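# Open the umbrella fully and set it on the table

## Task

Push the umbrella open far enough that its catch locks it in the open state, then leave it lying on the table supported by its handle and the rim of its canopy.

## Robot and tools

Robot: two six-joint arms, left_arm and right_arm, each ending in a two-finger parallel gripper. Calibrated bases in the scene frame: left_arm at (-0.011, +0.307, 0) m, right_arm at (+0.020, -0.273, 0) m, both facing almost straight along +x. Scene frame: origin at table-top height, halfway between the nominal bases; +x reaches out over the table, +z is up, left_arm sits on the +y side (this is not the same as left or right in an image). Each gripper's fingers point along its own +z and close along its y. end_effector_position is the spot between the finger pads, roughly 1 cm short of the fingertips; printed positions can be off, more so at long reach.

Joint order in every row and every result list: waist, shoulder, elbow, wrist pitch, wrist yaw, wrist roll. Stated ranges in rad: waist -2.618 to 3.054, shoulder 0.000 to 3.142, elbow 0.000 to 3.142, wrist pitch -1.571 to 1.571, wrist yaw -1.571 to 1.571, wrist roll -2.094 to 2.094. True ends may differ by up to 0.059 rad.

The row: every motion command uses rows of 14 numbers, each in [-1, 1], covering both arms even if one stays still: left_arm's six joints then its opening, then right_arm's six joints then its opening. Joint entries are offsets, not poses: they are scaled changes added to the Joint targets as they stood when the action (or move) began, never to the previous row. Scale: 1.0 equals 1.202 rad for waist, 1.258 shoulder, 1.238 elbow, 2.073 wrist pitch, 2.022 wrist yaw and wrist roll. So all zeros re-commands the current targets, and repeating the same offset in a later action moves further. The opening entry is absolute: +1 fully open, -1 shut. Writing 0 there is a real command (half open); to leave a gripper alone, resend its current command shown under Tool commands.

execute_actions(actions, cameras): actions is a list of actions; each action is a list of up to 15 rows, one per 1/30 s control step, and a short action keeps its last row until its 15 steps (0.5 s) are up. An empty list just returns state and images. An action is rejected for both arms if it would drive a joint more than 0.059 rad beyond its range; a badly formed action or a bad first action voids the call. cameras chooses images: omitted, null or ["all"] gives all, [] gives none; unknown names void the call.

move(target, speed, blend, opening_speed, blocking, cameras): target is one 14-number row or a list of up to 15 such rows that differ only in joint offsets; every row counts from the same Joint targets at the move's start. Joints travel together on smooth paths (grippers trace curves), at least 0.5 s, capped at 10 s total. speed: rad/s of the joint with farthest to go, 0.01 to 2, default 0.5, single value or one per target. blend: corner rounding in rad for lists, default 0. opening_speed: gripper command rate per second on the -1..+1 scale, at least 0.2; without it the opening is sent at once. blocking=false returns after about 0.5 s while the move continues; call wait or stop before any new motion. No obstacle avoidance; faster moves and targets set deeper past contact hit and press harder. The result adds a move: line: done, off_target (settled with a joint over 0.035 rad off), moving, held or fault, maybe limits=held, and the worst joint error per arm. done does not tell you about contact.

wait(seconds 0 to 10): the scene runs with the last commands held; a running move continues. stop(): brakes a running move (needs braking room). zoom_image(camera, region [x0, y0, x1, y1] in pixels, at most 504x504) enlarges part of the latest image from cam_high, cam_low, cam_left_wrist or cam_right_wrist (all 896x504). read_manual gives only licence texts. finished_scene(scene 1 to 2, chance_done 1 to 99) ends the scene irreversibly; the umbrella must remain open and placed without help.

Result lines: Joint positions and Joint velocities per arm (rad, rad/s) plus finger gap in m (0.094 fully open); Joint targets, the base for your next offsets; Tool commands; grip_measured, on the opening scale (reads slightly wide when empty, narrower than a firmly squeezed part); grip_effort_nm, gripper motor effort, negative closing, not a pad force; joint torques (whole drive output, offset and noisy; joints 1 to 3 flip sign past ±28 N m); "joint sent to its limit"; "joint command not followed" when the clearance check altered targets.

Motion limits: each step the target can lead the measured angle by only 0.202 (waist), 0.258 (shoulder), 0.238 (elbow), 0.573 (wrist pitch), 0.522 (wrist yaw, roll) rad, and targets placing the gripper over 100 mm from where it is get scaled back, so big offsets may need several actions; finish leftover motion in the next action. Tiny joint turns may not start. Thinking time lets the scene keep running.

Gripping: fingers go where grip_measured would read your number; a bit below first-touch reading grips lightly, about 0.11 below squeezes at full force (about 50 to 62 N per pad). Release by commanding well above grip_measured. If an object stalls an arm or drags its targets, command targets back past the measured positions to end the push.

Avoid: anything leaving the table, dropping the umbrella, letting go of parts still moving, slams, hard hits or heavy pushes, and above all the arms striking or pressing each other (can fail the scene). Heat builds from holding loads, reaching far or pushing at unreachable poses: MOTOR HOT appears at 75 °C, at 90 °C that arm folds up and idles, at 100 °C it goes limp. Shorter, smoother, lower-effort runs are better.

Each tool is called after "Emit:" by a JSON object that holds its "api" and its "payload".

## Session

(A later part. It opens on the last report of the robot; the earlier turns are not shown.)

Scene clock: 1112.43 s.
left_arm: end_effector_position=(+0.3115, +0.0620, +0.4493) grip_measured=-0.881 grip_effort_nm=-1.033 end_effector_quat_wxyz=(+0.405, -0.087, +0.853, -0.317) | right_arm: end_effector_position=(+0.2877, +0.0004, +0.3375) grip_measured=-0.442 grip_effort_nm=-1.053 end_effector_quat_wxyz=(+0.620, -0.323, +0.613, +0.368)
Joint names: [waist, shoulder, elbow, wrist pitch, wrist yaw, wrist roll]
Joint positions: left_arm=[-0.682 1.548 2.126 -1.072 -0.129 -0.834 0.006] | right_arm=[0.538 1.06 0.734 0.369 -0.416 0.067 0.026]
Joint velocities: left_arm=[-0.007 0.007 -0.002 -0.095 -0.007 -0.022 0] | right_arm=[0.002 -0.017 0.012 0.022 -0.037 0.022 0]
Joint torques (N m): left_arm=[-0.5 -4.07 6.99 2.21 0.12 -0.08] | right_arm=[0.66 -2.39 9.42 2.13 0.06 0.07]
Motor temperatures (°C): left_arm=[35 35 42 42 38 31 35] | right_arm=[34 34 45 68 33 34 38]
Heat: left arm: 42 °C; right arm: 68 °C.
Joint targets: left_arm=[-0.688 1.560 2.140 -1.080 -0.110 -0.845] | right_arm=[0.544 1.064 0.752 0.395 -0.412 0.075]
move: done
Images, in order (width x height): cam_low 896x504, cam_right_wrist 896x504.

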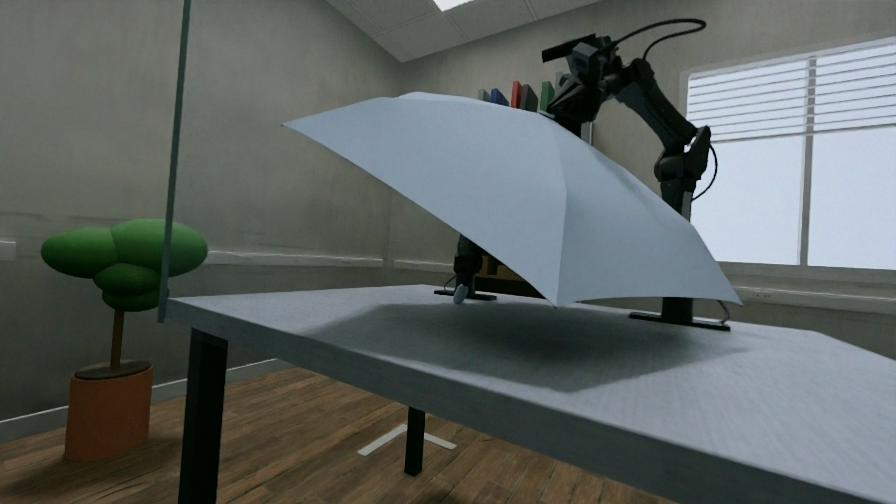

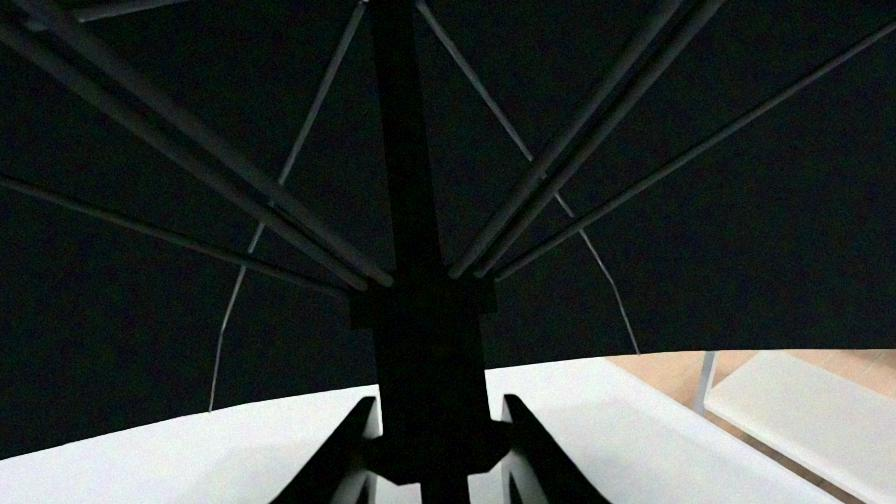

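Emit:
{"api": "move", "payload": {"target": [0,0,0,0,0,0,-1,-0.0208,-0.0238,-0.0646,0.0096,-0.0099,0,-0.5], "speed": 0.1, "cameras": ["cam_low","cam_right_wrist"]}}

Scene clock: 1116.53 s.
left_arm: end_effector_position=(+0.3100, +0.0618, +0.4431) grip_measured=-0.881 grip_effort_nm=-1.038 end_effector_quat_wxyz=(+0.396, -0.085, +0.860, -0.311) | right_arm: end_effector_position=(+0.2867, -0.0034, +0.3317) grip_measured=-0.442 grip_effort_nm=-1.062 end_effector_quat_wxyz=(+0.624, -0.323, +0.609, +0.368)
Joint names: [waist, shoulder, elbow, wrist pitch, wrist yaw, wrist roll]
Joint positions: left_arm=[-0.682 1.553 2.126 -1.093 -0.122 -0.834 0.006] | right_arm=[0.527 1.051 0.696 0.41 -0.427 0.067 0.026]
Joint velocities: left_arm=[0.017 -0.002 -0.002 -0.007 0.022 -0.022 0] | right_arm=[-0.017 -0.012 -0.007 -0.051 0.007 -0.066 0]
Joint torques (N m): left_arm=[-0.51 -4.4 6.98 2.41 0.06 -0.08] | right_arm=[-0.7 -3.95 5.9 1.9 -0.04 0.1]
Motor temperatures (°C): left_arm=[34 35 42 42 38 31 35] | right_arm=[34 34 44 66 33 34 38]
Heat: left arm: 42 °C; right arm: 66 °C.
Joint targets: left_arm=[-0.688 1.560 2.140 -1.080 -0.110 -0.845] | right_arm=[0.519 1.034 0.672 0.415 -0.432 0.075]
move: done
Images, in order (width x height): cam_low 896x504, cam_right_wrist 896x504.

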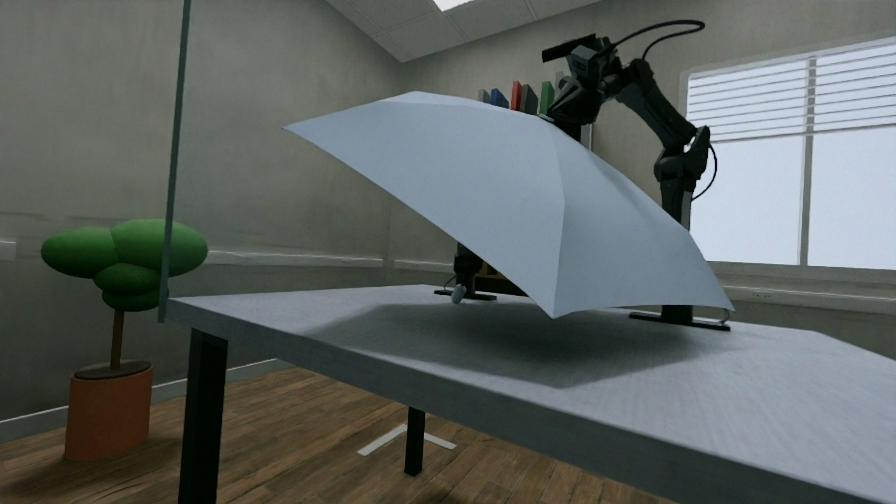

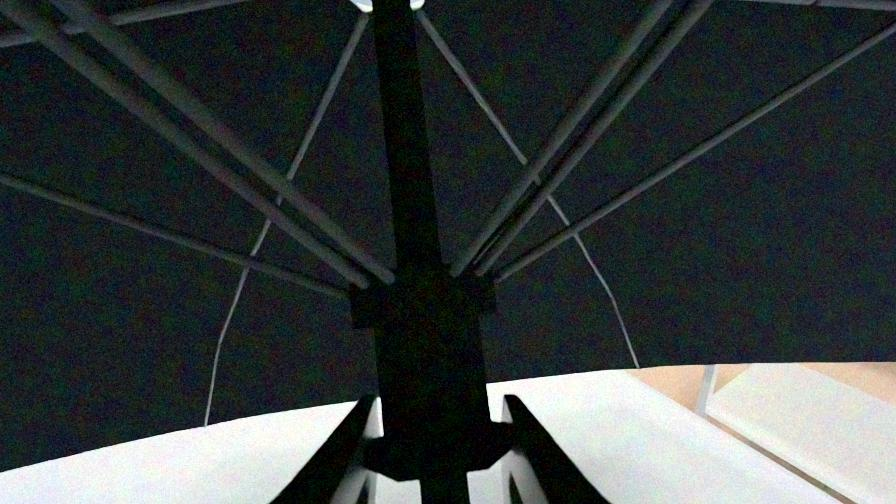

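Emit:
{"api": "move", "payload": {"target": [0,0,0,0,0,0,-1,0,0,0,0,0,0,-0.35], "opening_speed": 0.2, "cameras": ["cam_low","cam_right_wrist"]}}

Scene clock: 1136.60 s.
left_arm: end_effector_position=(+0.3095, +0.0613, +0.4427) grip_measured=-0.881 grip_effort_nm=-1.038 end_effector_quat_wxyz=(+0.394, -0.084, +0.860, -0.312) | right_arm: end_effector_position=(+0.2866, -0.0033, +0.3316) grip_measured=-0.352 grip_effort_nm=0.081 end_effector_quat_wxyz=(+0.624, -0.323, +0.609, +0.368)
Joint names: [waist, shoulder, elbow, wrist pitch, wrist yaw, wrist roll]
Joint positions: left_arm=[-0.682 1.553 2.126 -1.094 -0.118 -0.834 0.006] | right_arm=[0.527 1.051 0.695 0.411 -0.427 0.067 0.03]
Joint velocities: left_arm=[-0.007 0.012 0.007 -0.022 0.022 0.022 0] | right_arm=[-0.007 -0.002 0.002 -0.037 -0.051 0.007 0.001]
Joint torques (N m): left_arm=[-0.5 -4.38 6.99 2.42 0.02 -0.08] | right_arm=[-0.75 -3.96 5.9 1.91 -0.03 0.1]
Motor temperatures (°C): left_arm=[34 35 42 45 35 31 35] | right_arm=[34 34 41 60 33 34 38]
Heat: left arm: 45 °C; right arm: 60 °C.
Joint targets: left_arm=[-0.688 1.560 2.140 -1.080 -0.110 -0.845] | right_arm=[0.519 1.034 0.672 0.415 -0.432 0.075]
move: done
Images, in order (width x height): cam_low 896x504, cam_right_wrist 896x504.

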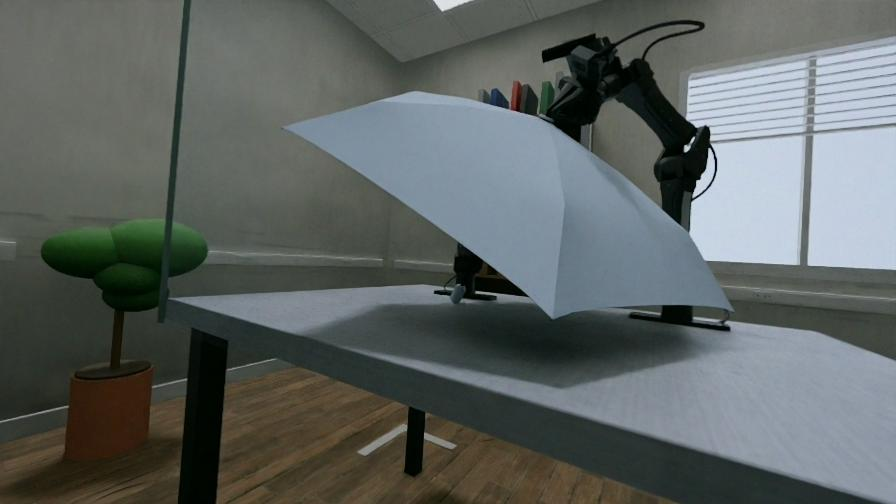

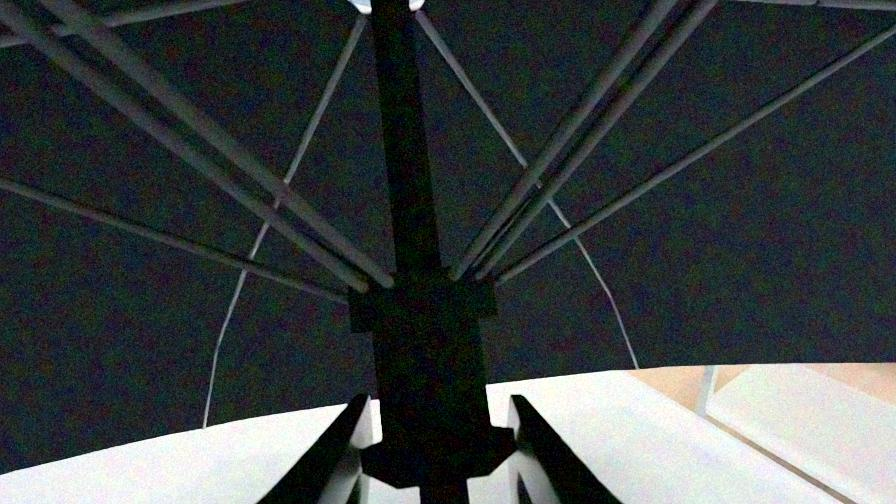

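Emit:
{"api": "move", "payload": {"target": [0,0,0,0,0,0,-1,0,0,0,0,0,0,0.2], "opening_speed": 0.5}}

Scene clock: 1150.27 s.
left_arm: end_effector_position=(+0.3090, +0.0611, +0.4424) grip_measured=-0.881 grip_effort_nm=-1.033 end_effector_quat_wxyz=(+0.393, -0.084, +0.861, -0.312) | right_arm: end_effector_position=(+0.2866, -0.0033, +0.3316) grip_measured=+0.198 grip_effort_nm=0.081 end_effector_quat_wxyz=(+0.624, -0.323, +0.609, +0.368)
Joint names: [waist, shoulder, elbow, wrist pitch, wrist yaw, wrist roll]
Joint positions: left_arm=[-0.682 1.553 2.126 -1.096 -0.116 -0.834 0.006] | right_arm=[0.527 1.051 0.695 0.411 -0.427 0.067 0.056]
Joint velocities: left_arm=[-0.007 -0.002 0.002 0.022 -0.11 -0.007 -0.001] | right_arm=[-0.007 0.002 -0.017 0.007 -0.051 0.022 0]
Joint torques (N m): left_arm=[-0.5 -4.4 7.01 2.45 0 -0.08] | right_arm=[-0.76 -3.93 5.89 1.92 -0.05 0.09]
Motor temperatures (°C): left_arm=[34 35 42 45 35 31 35] | right_arm=[34 34 40 58 33 34 37]
Heat: left arm: 45 °C; right arm: 58 °C.
Joint targets: left_arm=[-0.688 1.560 2.140 -1.080 -0.110 -0.845] | right_arm=[0.519 1.034 0.672 0.415 -0.432 0.075]
move: done

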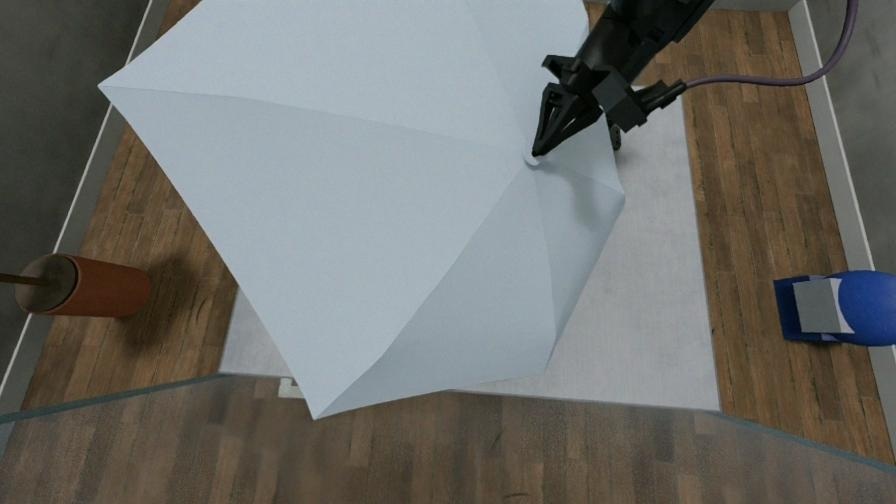

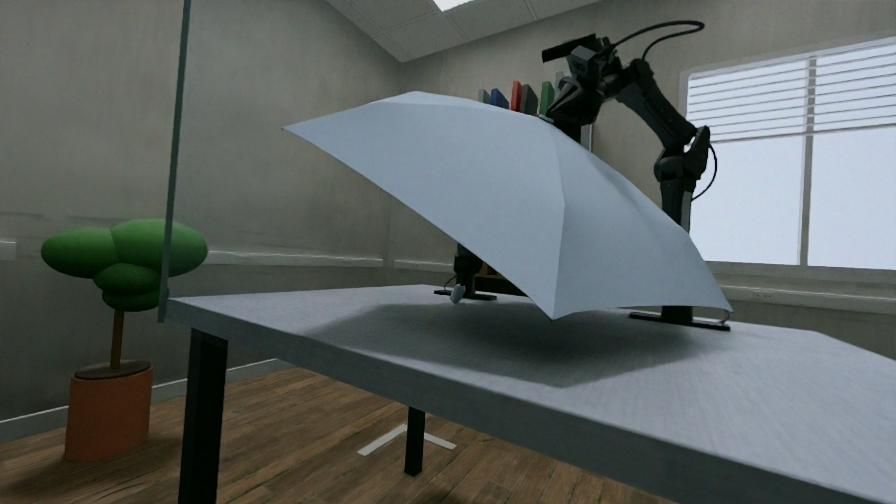

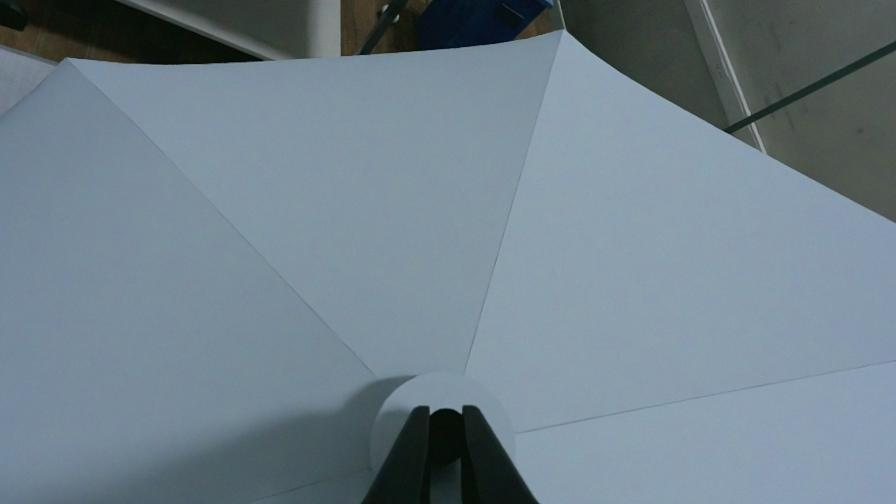

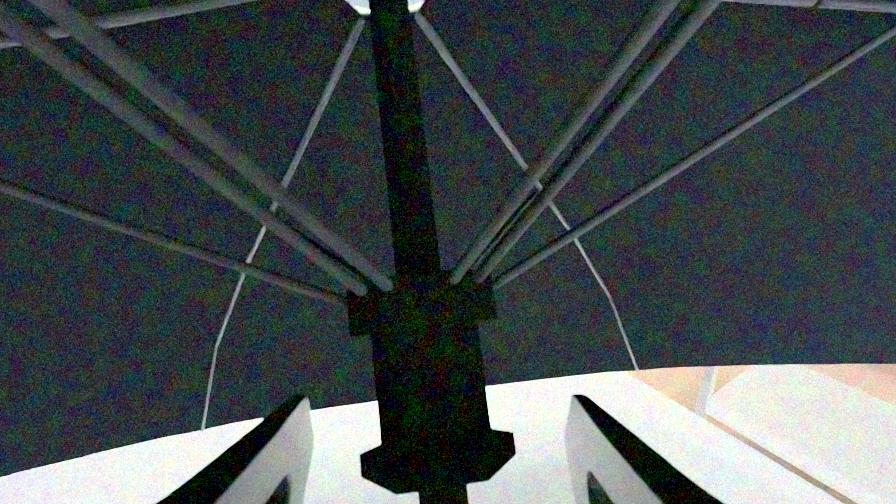

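Emit:
{"api": "move", "payload": {"target": [[0,0,0,0,0,0,-1,-0.099,-0.157,-0.0565,-0.0593,-0.0574,0,0.2],[0,0,0,0,0,0,-1,-0.267,-0.322,-0.1026,-0.1269,-0.1602,-0.0025,0.2]], "speed": 0.3, "blend": 0.05}}

Scene clock: 1166.33 s.
left_arm: end_effector_position=(+0.3090, +0.0611, +0.4424) grip_measured=-0.881 grip_effort_nm=-1.043 end_effector_quat_wxyz=(+0.393, -0.084, +0.861, -0.312) | right_arm: end_effector_position=(+0.2355, -0.0872, +0.3382) grip_measured=+0.198 grip_effort_nm=0.085 end_effector_quat_wxyz=(+0.640, -0.331, +0.595, +0.356)
Joint names: [waist, shoulder, elbow, wrist pitch, wrist yaw, wrist roll]
Joint positions: left_arm=[-0.682 1.553 2.126 -1.096 -0.116 -0.834 0.006] | right_arm=[0.204 0.637 0.567 0.168 -0.744 0.067 0.056]
Joint velocities: left_arm=[-0.007 -0.002 -0.007 0.007 -0.037 -0.007 0] | right_arm=[-0.022 -0.007 -0.002 -0.007 -0.022 -0.051 -0.001]
Joint torques (N m): left_arm=[-0.5 -4.4 6.99 2.44 0 -0.08] | right_arm=[-0.54 -0.49 5.79 1.59 -0.07 0.05]
Motor temperatures (°C): left_arm=[34 35 42 46 34 31 35] | right_arm=[34 34 39 57 33 34 36]
Heat: left arm: 46 °C; right arm: 57 °C.
Joint targets: left_arm=[-0.688 1.560 2.140 -1.080 -0.110 -0.845] | right_arm=[0.198 0.629 0.545 0.152 -0.756 0.070]
move: done

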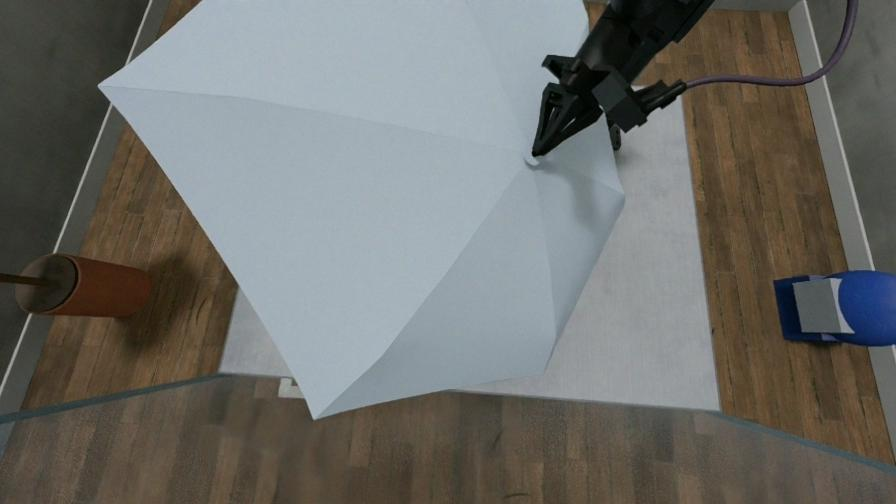

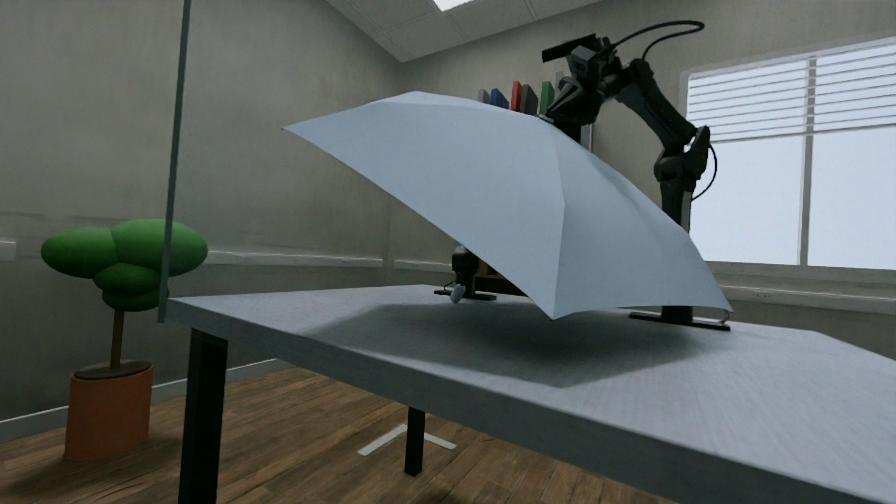

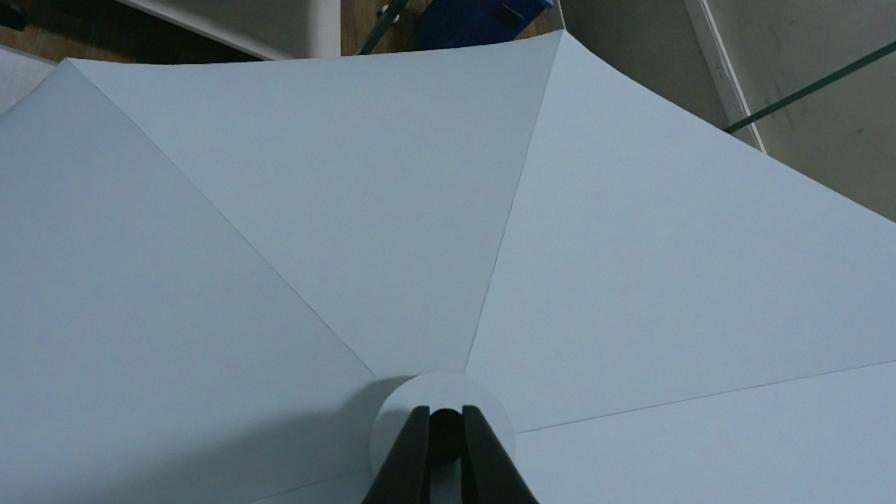

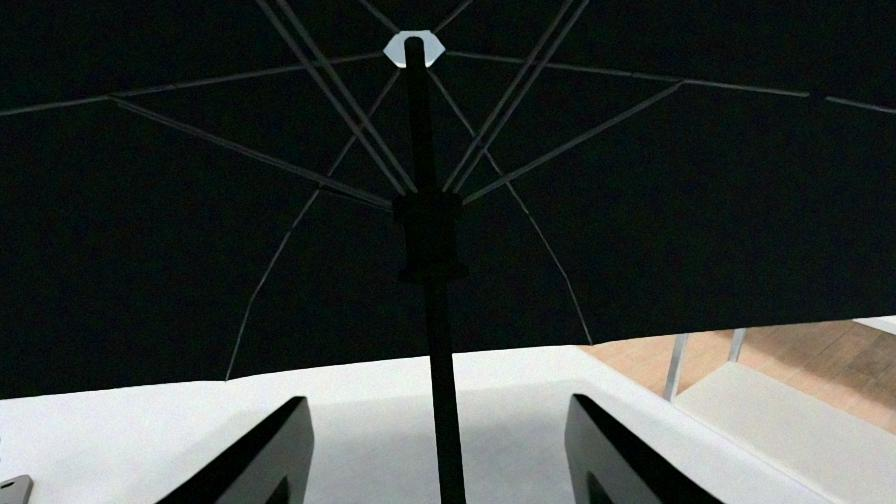

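Emit:
{"api": "zoom_image", "payload": {"camera": "cam_low", "region": [400, 220, 600, 340]}}

Emit:
{"api": "zoom_image", "payload": {"camera": "cam_right_wrist", "region": [300, 0, 600, 504]}}

Scaled by 2.520 from the camera's 896x504 image, which has a finer 1280x720 frame.

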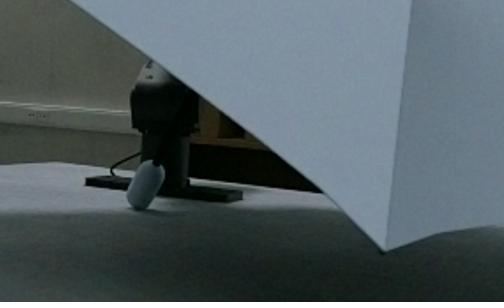

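Scaled by 1.000.

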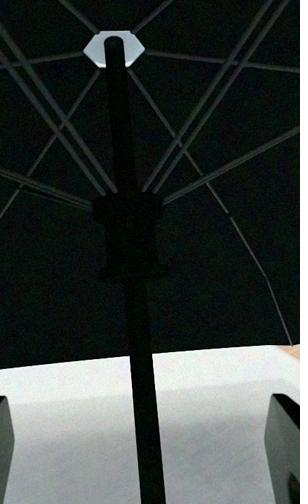

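Emit:
{"api": "zoom_image", "payload": {"camera": "cam_high", "region": [500, 0, 720, 220]}}

Scaled by 2.291 from the camera's 896x504 image, which has a finer 1280x720 frame.

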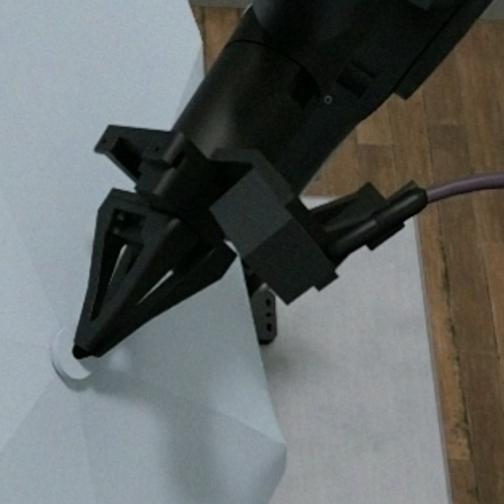

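Emit:
{"api": "zoom_image", "payload": {"camera": "cam_low", "region": [540, 20, 760, 340]}}

Scaled by 1.575 from the camera's 896x504 image, which has a finer 1280x720 frame.

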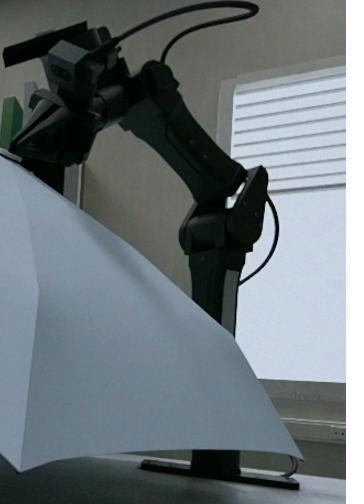

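Emit:
{"api": "move", "payload": {"target": [0,0,0,0,0,0,-1,-0.747,0,0,0,0,0,0.2], "speed": 0.5}}

Scene clock: 1236.57 s.
left_arm: end_effector_position=(+0.3090, +0.0611, +0.4424) grip_measured=-0.881 grip_effort_nm=-1.038 end_effector_quat_wxyz=(+0.393, -0.084, +0.861, -0.312) | right_arm: end_effector_position=(+0.2997, -0.3248, +0.3379) grip_measured=+0.198 grip_effort_nm=0.085 end_effector_quat_wxyz=(+0.730, -0.041, +0.680, +0.045)
Joint names: [waist, shoulder, elbow, wrist pitch, wrist yaw, wrist roll]
Joint positions: left_arm=[-0.682 1.553 2.126 -1.096 -0.116 -0.834 0.006] | right_arm=[-0.694 0.637 0.567 0.167 -0.748 0.067 0.056]
Joint velocities: left_arm=[-0.017 -0.002 -0.007 -0.066 -0.037 -0.022 0.001] | right_arm=[-0.012 0.002 0.002 0.007 -0.037 -0.037 0]
Joint torques (N m): left_arm=[-0.51 -4.38 6.99 2.44 0 -0.08] | right_arm=[-0.53 -0.51 5.81 1.59 -0.03 0.04]
Motor temperatures (°C): left_arm=[34 35 42 48 33 31 35] | right_arm=[34 34 38 50 33 34 35]
Heat: left arm: 48 °C; right arm: 50 °C.
Joint targets: left_arm=[-0.688 1.560 2.140 -1.080 -0.110 -0.845] | right_arm=[-0.699 0.629 0.545 0.152 -0.755 0.070]
move: done

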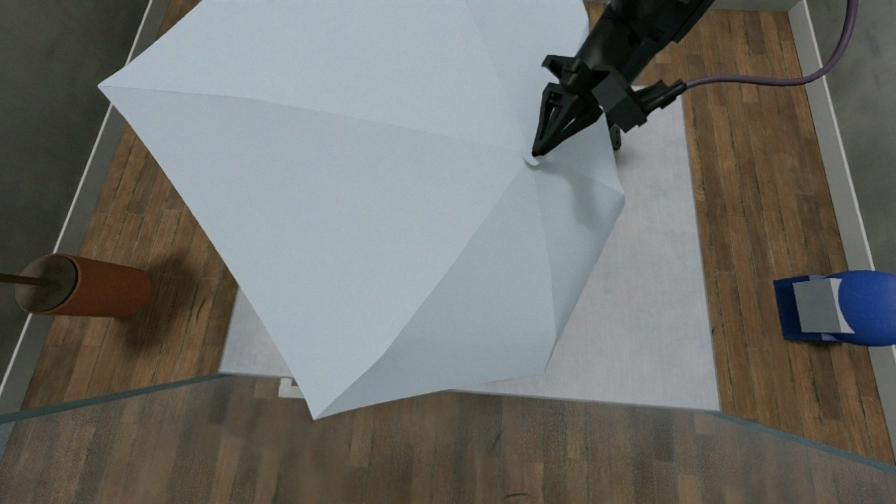

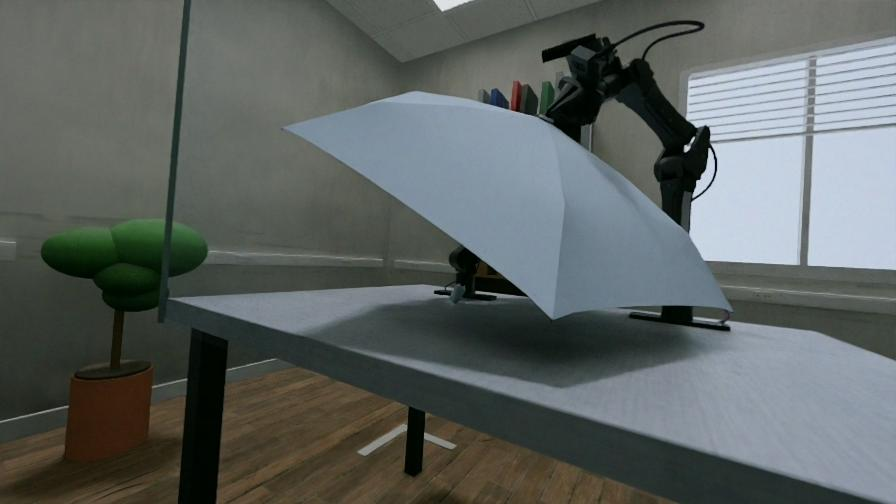

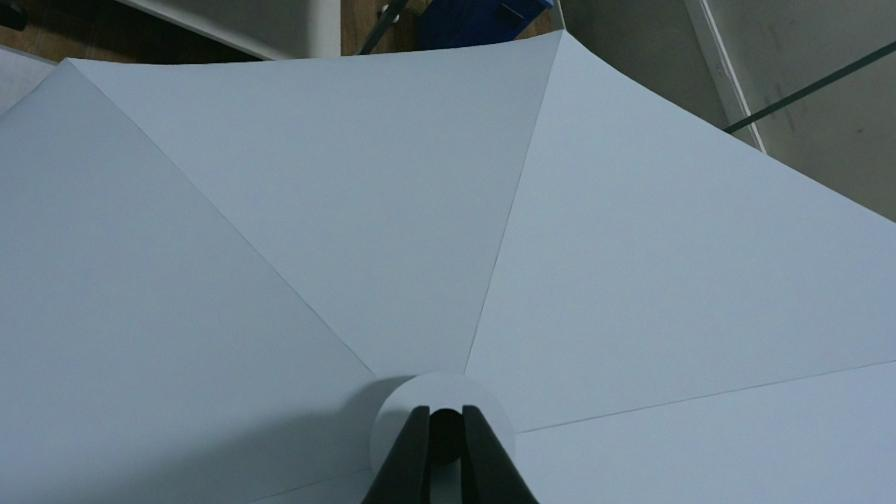

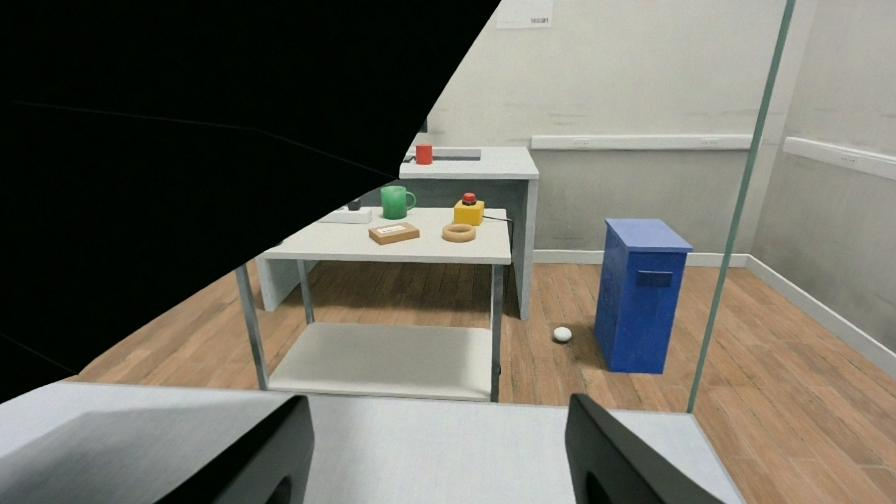

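Emit:
{"api": "move", "payload": {"target": [-0.0707,0.1304,0.1535,-0.0289,-0.042,-0.0603,-1,0,0,0,0,0,0,0.2], "speed": 0.12}}

Scene clock: 1297.90 s.
left_arm: end_effector_position=(+0.3172, +0.0199, +0.4296) grip_measured=-0.881 grip_effort_nm=-1.038 end_effector_quat_wxyz=(+0.364, -0.111, +0.871, -0.311) | right_arm: end_effector_position=(+0.2997, -0.3248, +0.3379) grip_measured=+0.198 grip_effort_nm=0.090 end_effector_quat_wxyz=(+0.730, -0.041, +0.680, +0.045)
Joint names: [waist, shoulder, elbow, wrist pitch, wrist yaw, wrist roll]
Joint positions: left_arm=[-0.767 1.714 2.296 -1.164 -0.179 -0.95 0.006] | right_arm=[-0.694 0.637 0.567 0.167 -0.748 0.067 0.056]
Joint velocities: left_arm=[0.002 -0.007 -0.002 -0.022 0.051 0.007 0] | right_arm=[-0.002 -0.002 -0.007 -0.066 0.066 -0.007 0.001]
Joint torques (N m): left_arm=[-0.47 -5.45 8.58 2.46 -0.24 -0.14] | right_arm=[-0.54 -0.46 5.81 1.59 -0.04 0.06]
Motor temperatures (°C): left_arm=[34 35 42 50 33 31 35] | right_arm=[34 34 38 48 33 34 35]
Heat: left arm: 50 °C; right arm: 48 °C.
Joint targets: left_arm=[-0.773 1.724 2.330 -1.140 -0.195 -0.967] | right_arm=[-0.699 0.629 0.545 0.152 -0.755 0.070]
move: done

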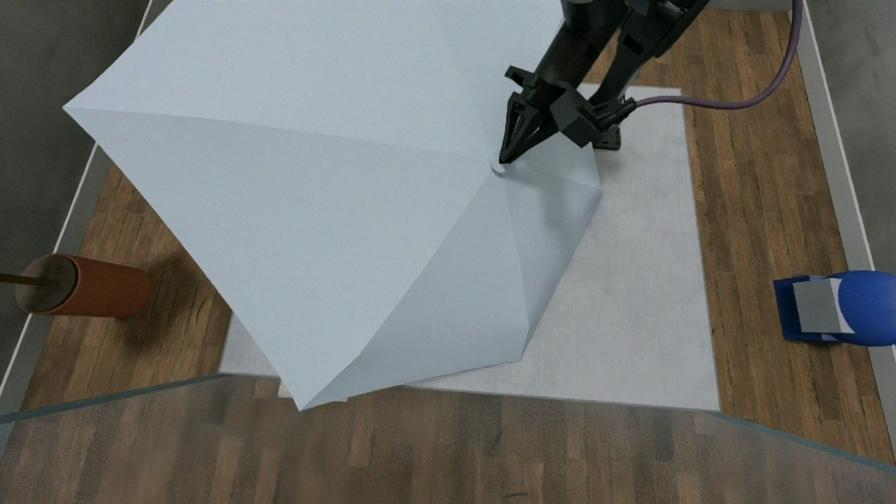

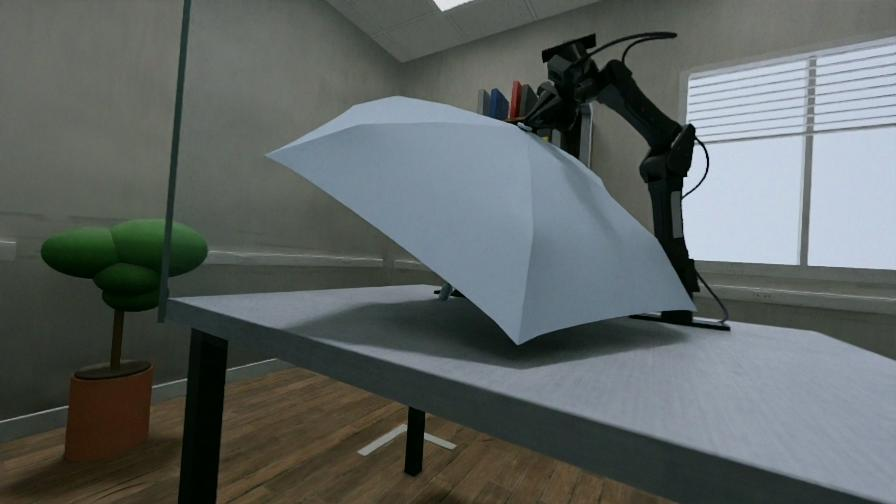

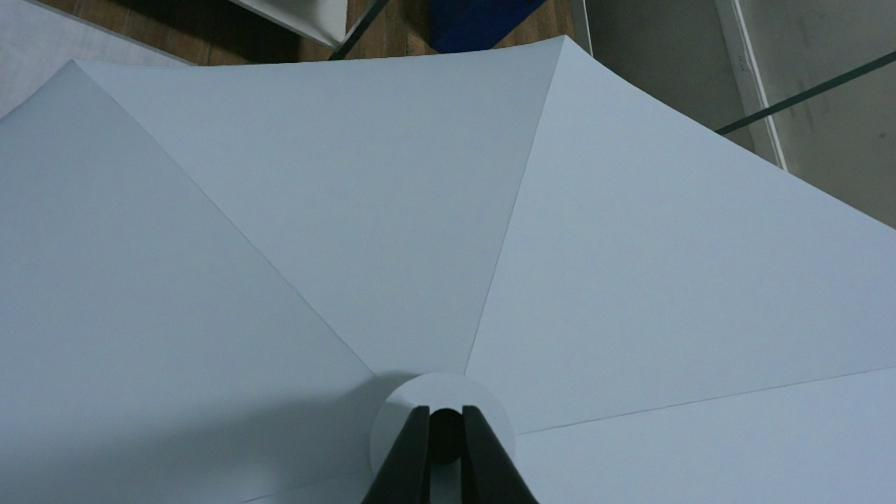

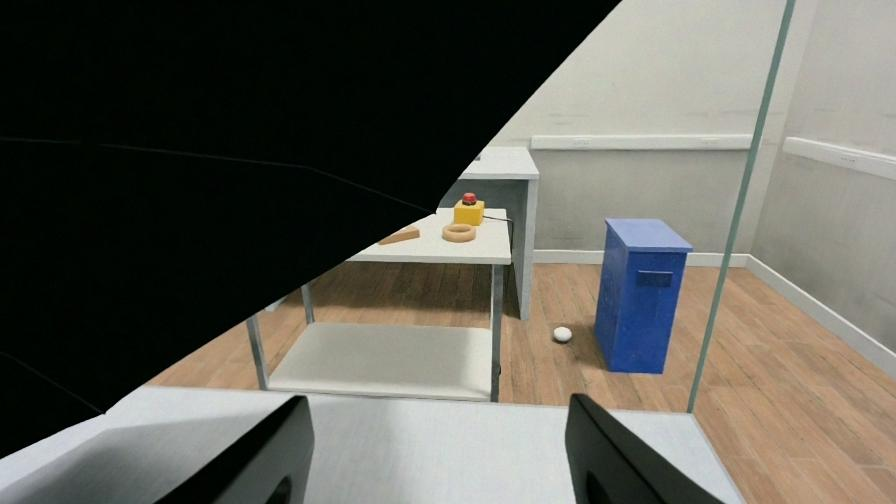

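Emit:
{"api": "move", "payload": {"target": [0.0691,-0.1161,-0.2439,0.0806,0.0415,0.001,-1,0,0,0,0,0,0,0.2], "speed": 0.12}}

Scene clock: 1304.07 s.
left_arm: end_effector_position=(+0.3241, +0.0320, +0.4125) grip_measured=-0.881 grip_effort_nm=-1.043 end_effector_quat_wxyz=(+0.356, -0.123, +0.864, -0.334) | right_arm: end_effector_position=(+0.2997, -0.3248, +0.3379) grip_measured=+0.198 grip_effort_nm=0.081 end_effector_quat_wxyz=(+0.730, -0.041, +0.680, +0.045)
Joint names: [waist, shoulder, elbow, wrist pitch, wrist yaw, wrist roll]
Joint positions: left_arm=[-0.704 1.598 2.045 -1 -0.1 -0.956 0.006] | right_arm=[-0.694 0.637 0.567 0.167 -0.748 0.067 0.056]
Joint velocities: left_arm=[-0.012 0.007 -0.007 0.022 -0.022 -0.037 0.001] | right_arm=[0.012 0.007 0.002 -0.081 -0.066 0.007 -0.001]
Joint torques (N m): left_arm=[1.28 -7.25 5.05 2.53 -0.15 -0.05] | right_arm=[-0.46 -0.5 5.76 1.58 -0.05 0.04]
Motor temperatures (°C): left_arm=[34 36 43 50 33 31 35] | right_arm=[34 34 38 48 33 34 35]
Heat: left arm: 50 °C; right arm: 48 °C.
Joint targets: left_arm=[-0.690 1.578 2.029 -0.973 -0.111 -0.965] | right_arm=[-0.699 0.629 0.545 0.152 -0.755 0.070]
move: done

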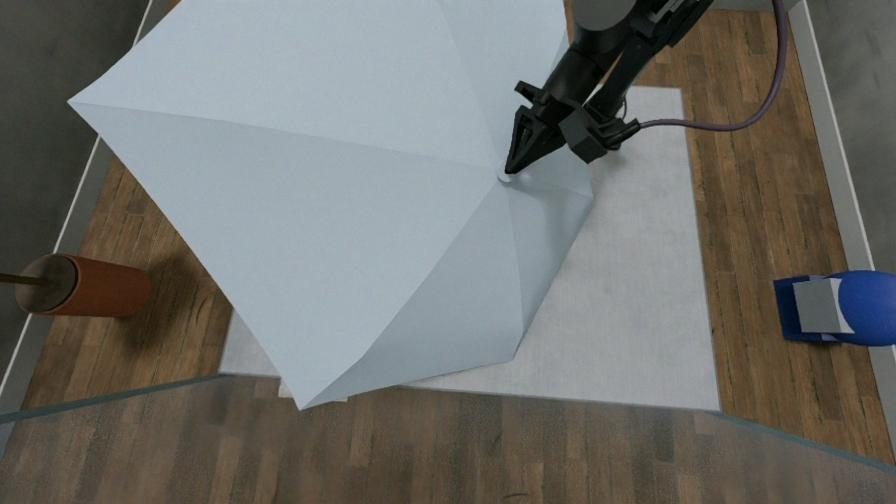

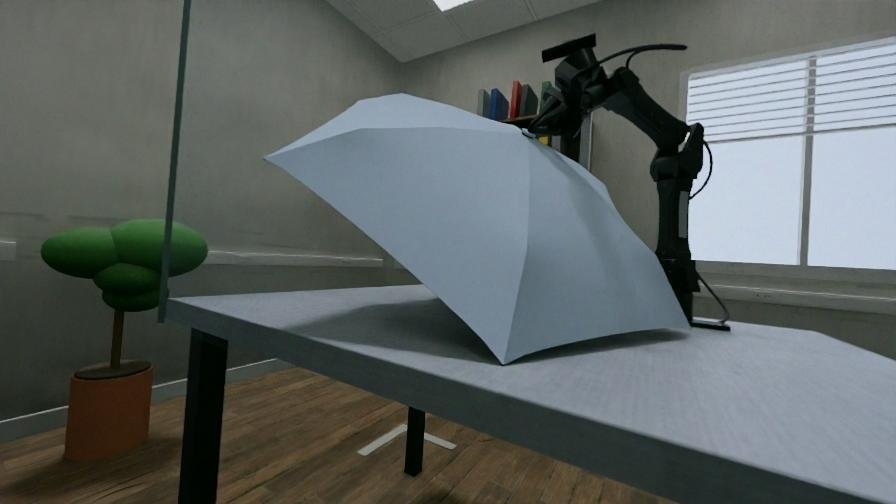

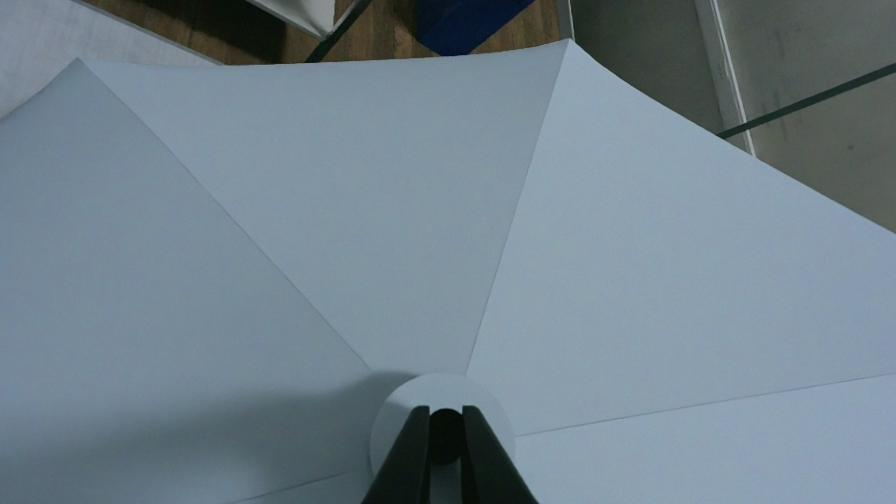

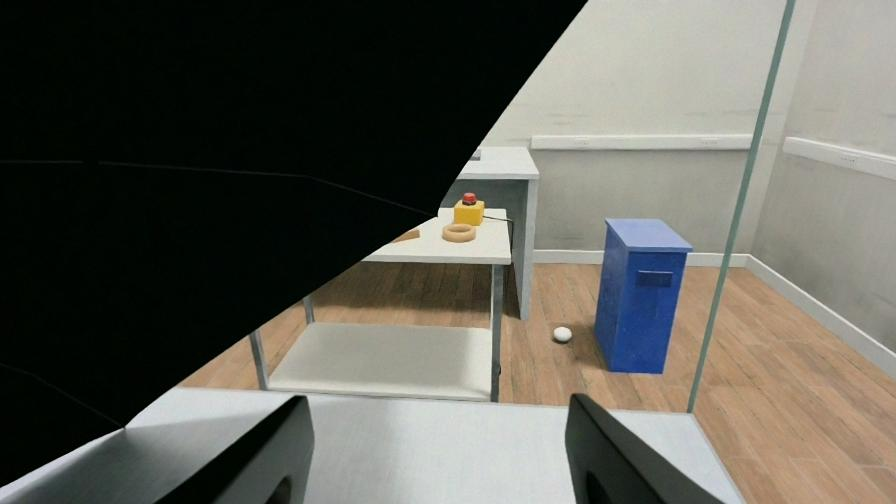

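Emit:
{"api": "zoom_image", "payload": {"camera": "cam_low", "region": [440, 260, 740, 400]}}

Emit:
{"api": "zoom_image", "payload": {"camera": "cam_right_wrist", "region": [0, 330, 260, 504]}}

Scaled by 1.680 from the camera's 896x504 image, which has a finer 1280x720 frame.

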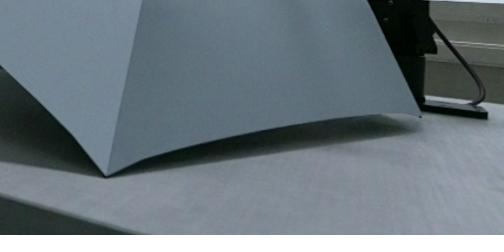

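Scaled by 1.938 from the camera's 896x504 image, which has a finer 1280x720 frame.

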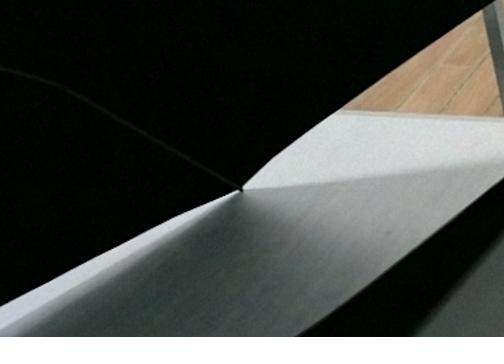

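Emit:
{"api": "zoom_image", "payload": {"camera": "cam_low", "region": [650, 290, 740, 345]}}

Emit:
{"api": "zoom_image", "payload": {"camera": "cam_low", "region": [470, 330, 560, 385]}}

Emit:
{"api": "zoom_image", "payload": {"camera": "cam_low", "region": [380, 260, 500, 330]}}

Scaled by 5.600 from the camera's 896x504 image, which has a finer 1280x720 frame.

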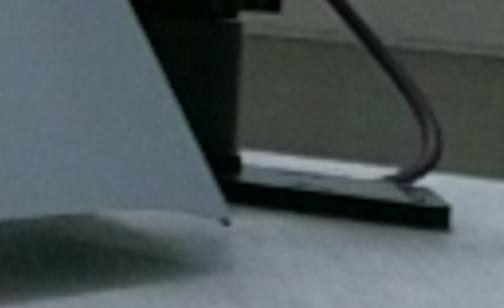

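Scaled by 5.600 from the camera's 896x504 image, which has a finer 1280x720 frame.

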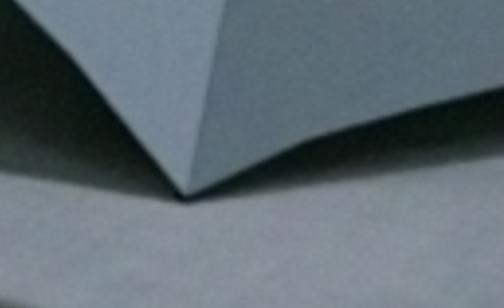

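Scaled by 4.200 from the camera's 896x504 image, which has a finer 1280x720 frame.

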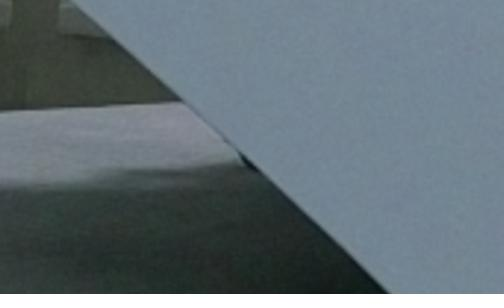

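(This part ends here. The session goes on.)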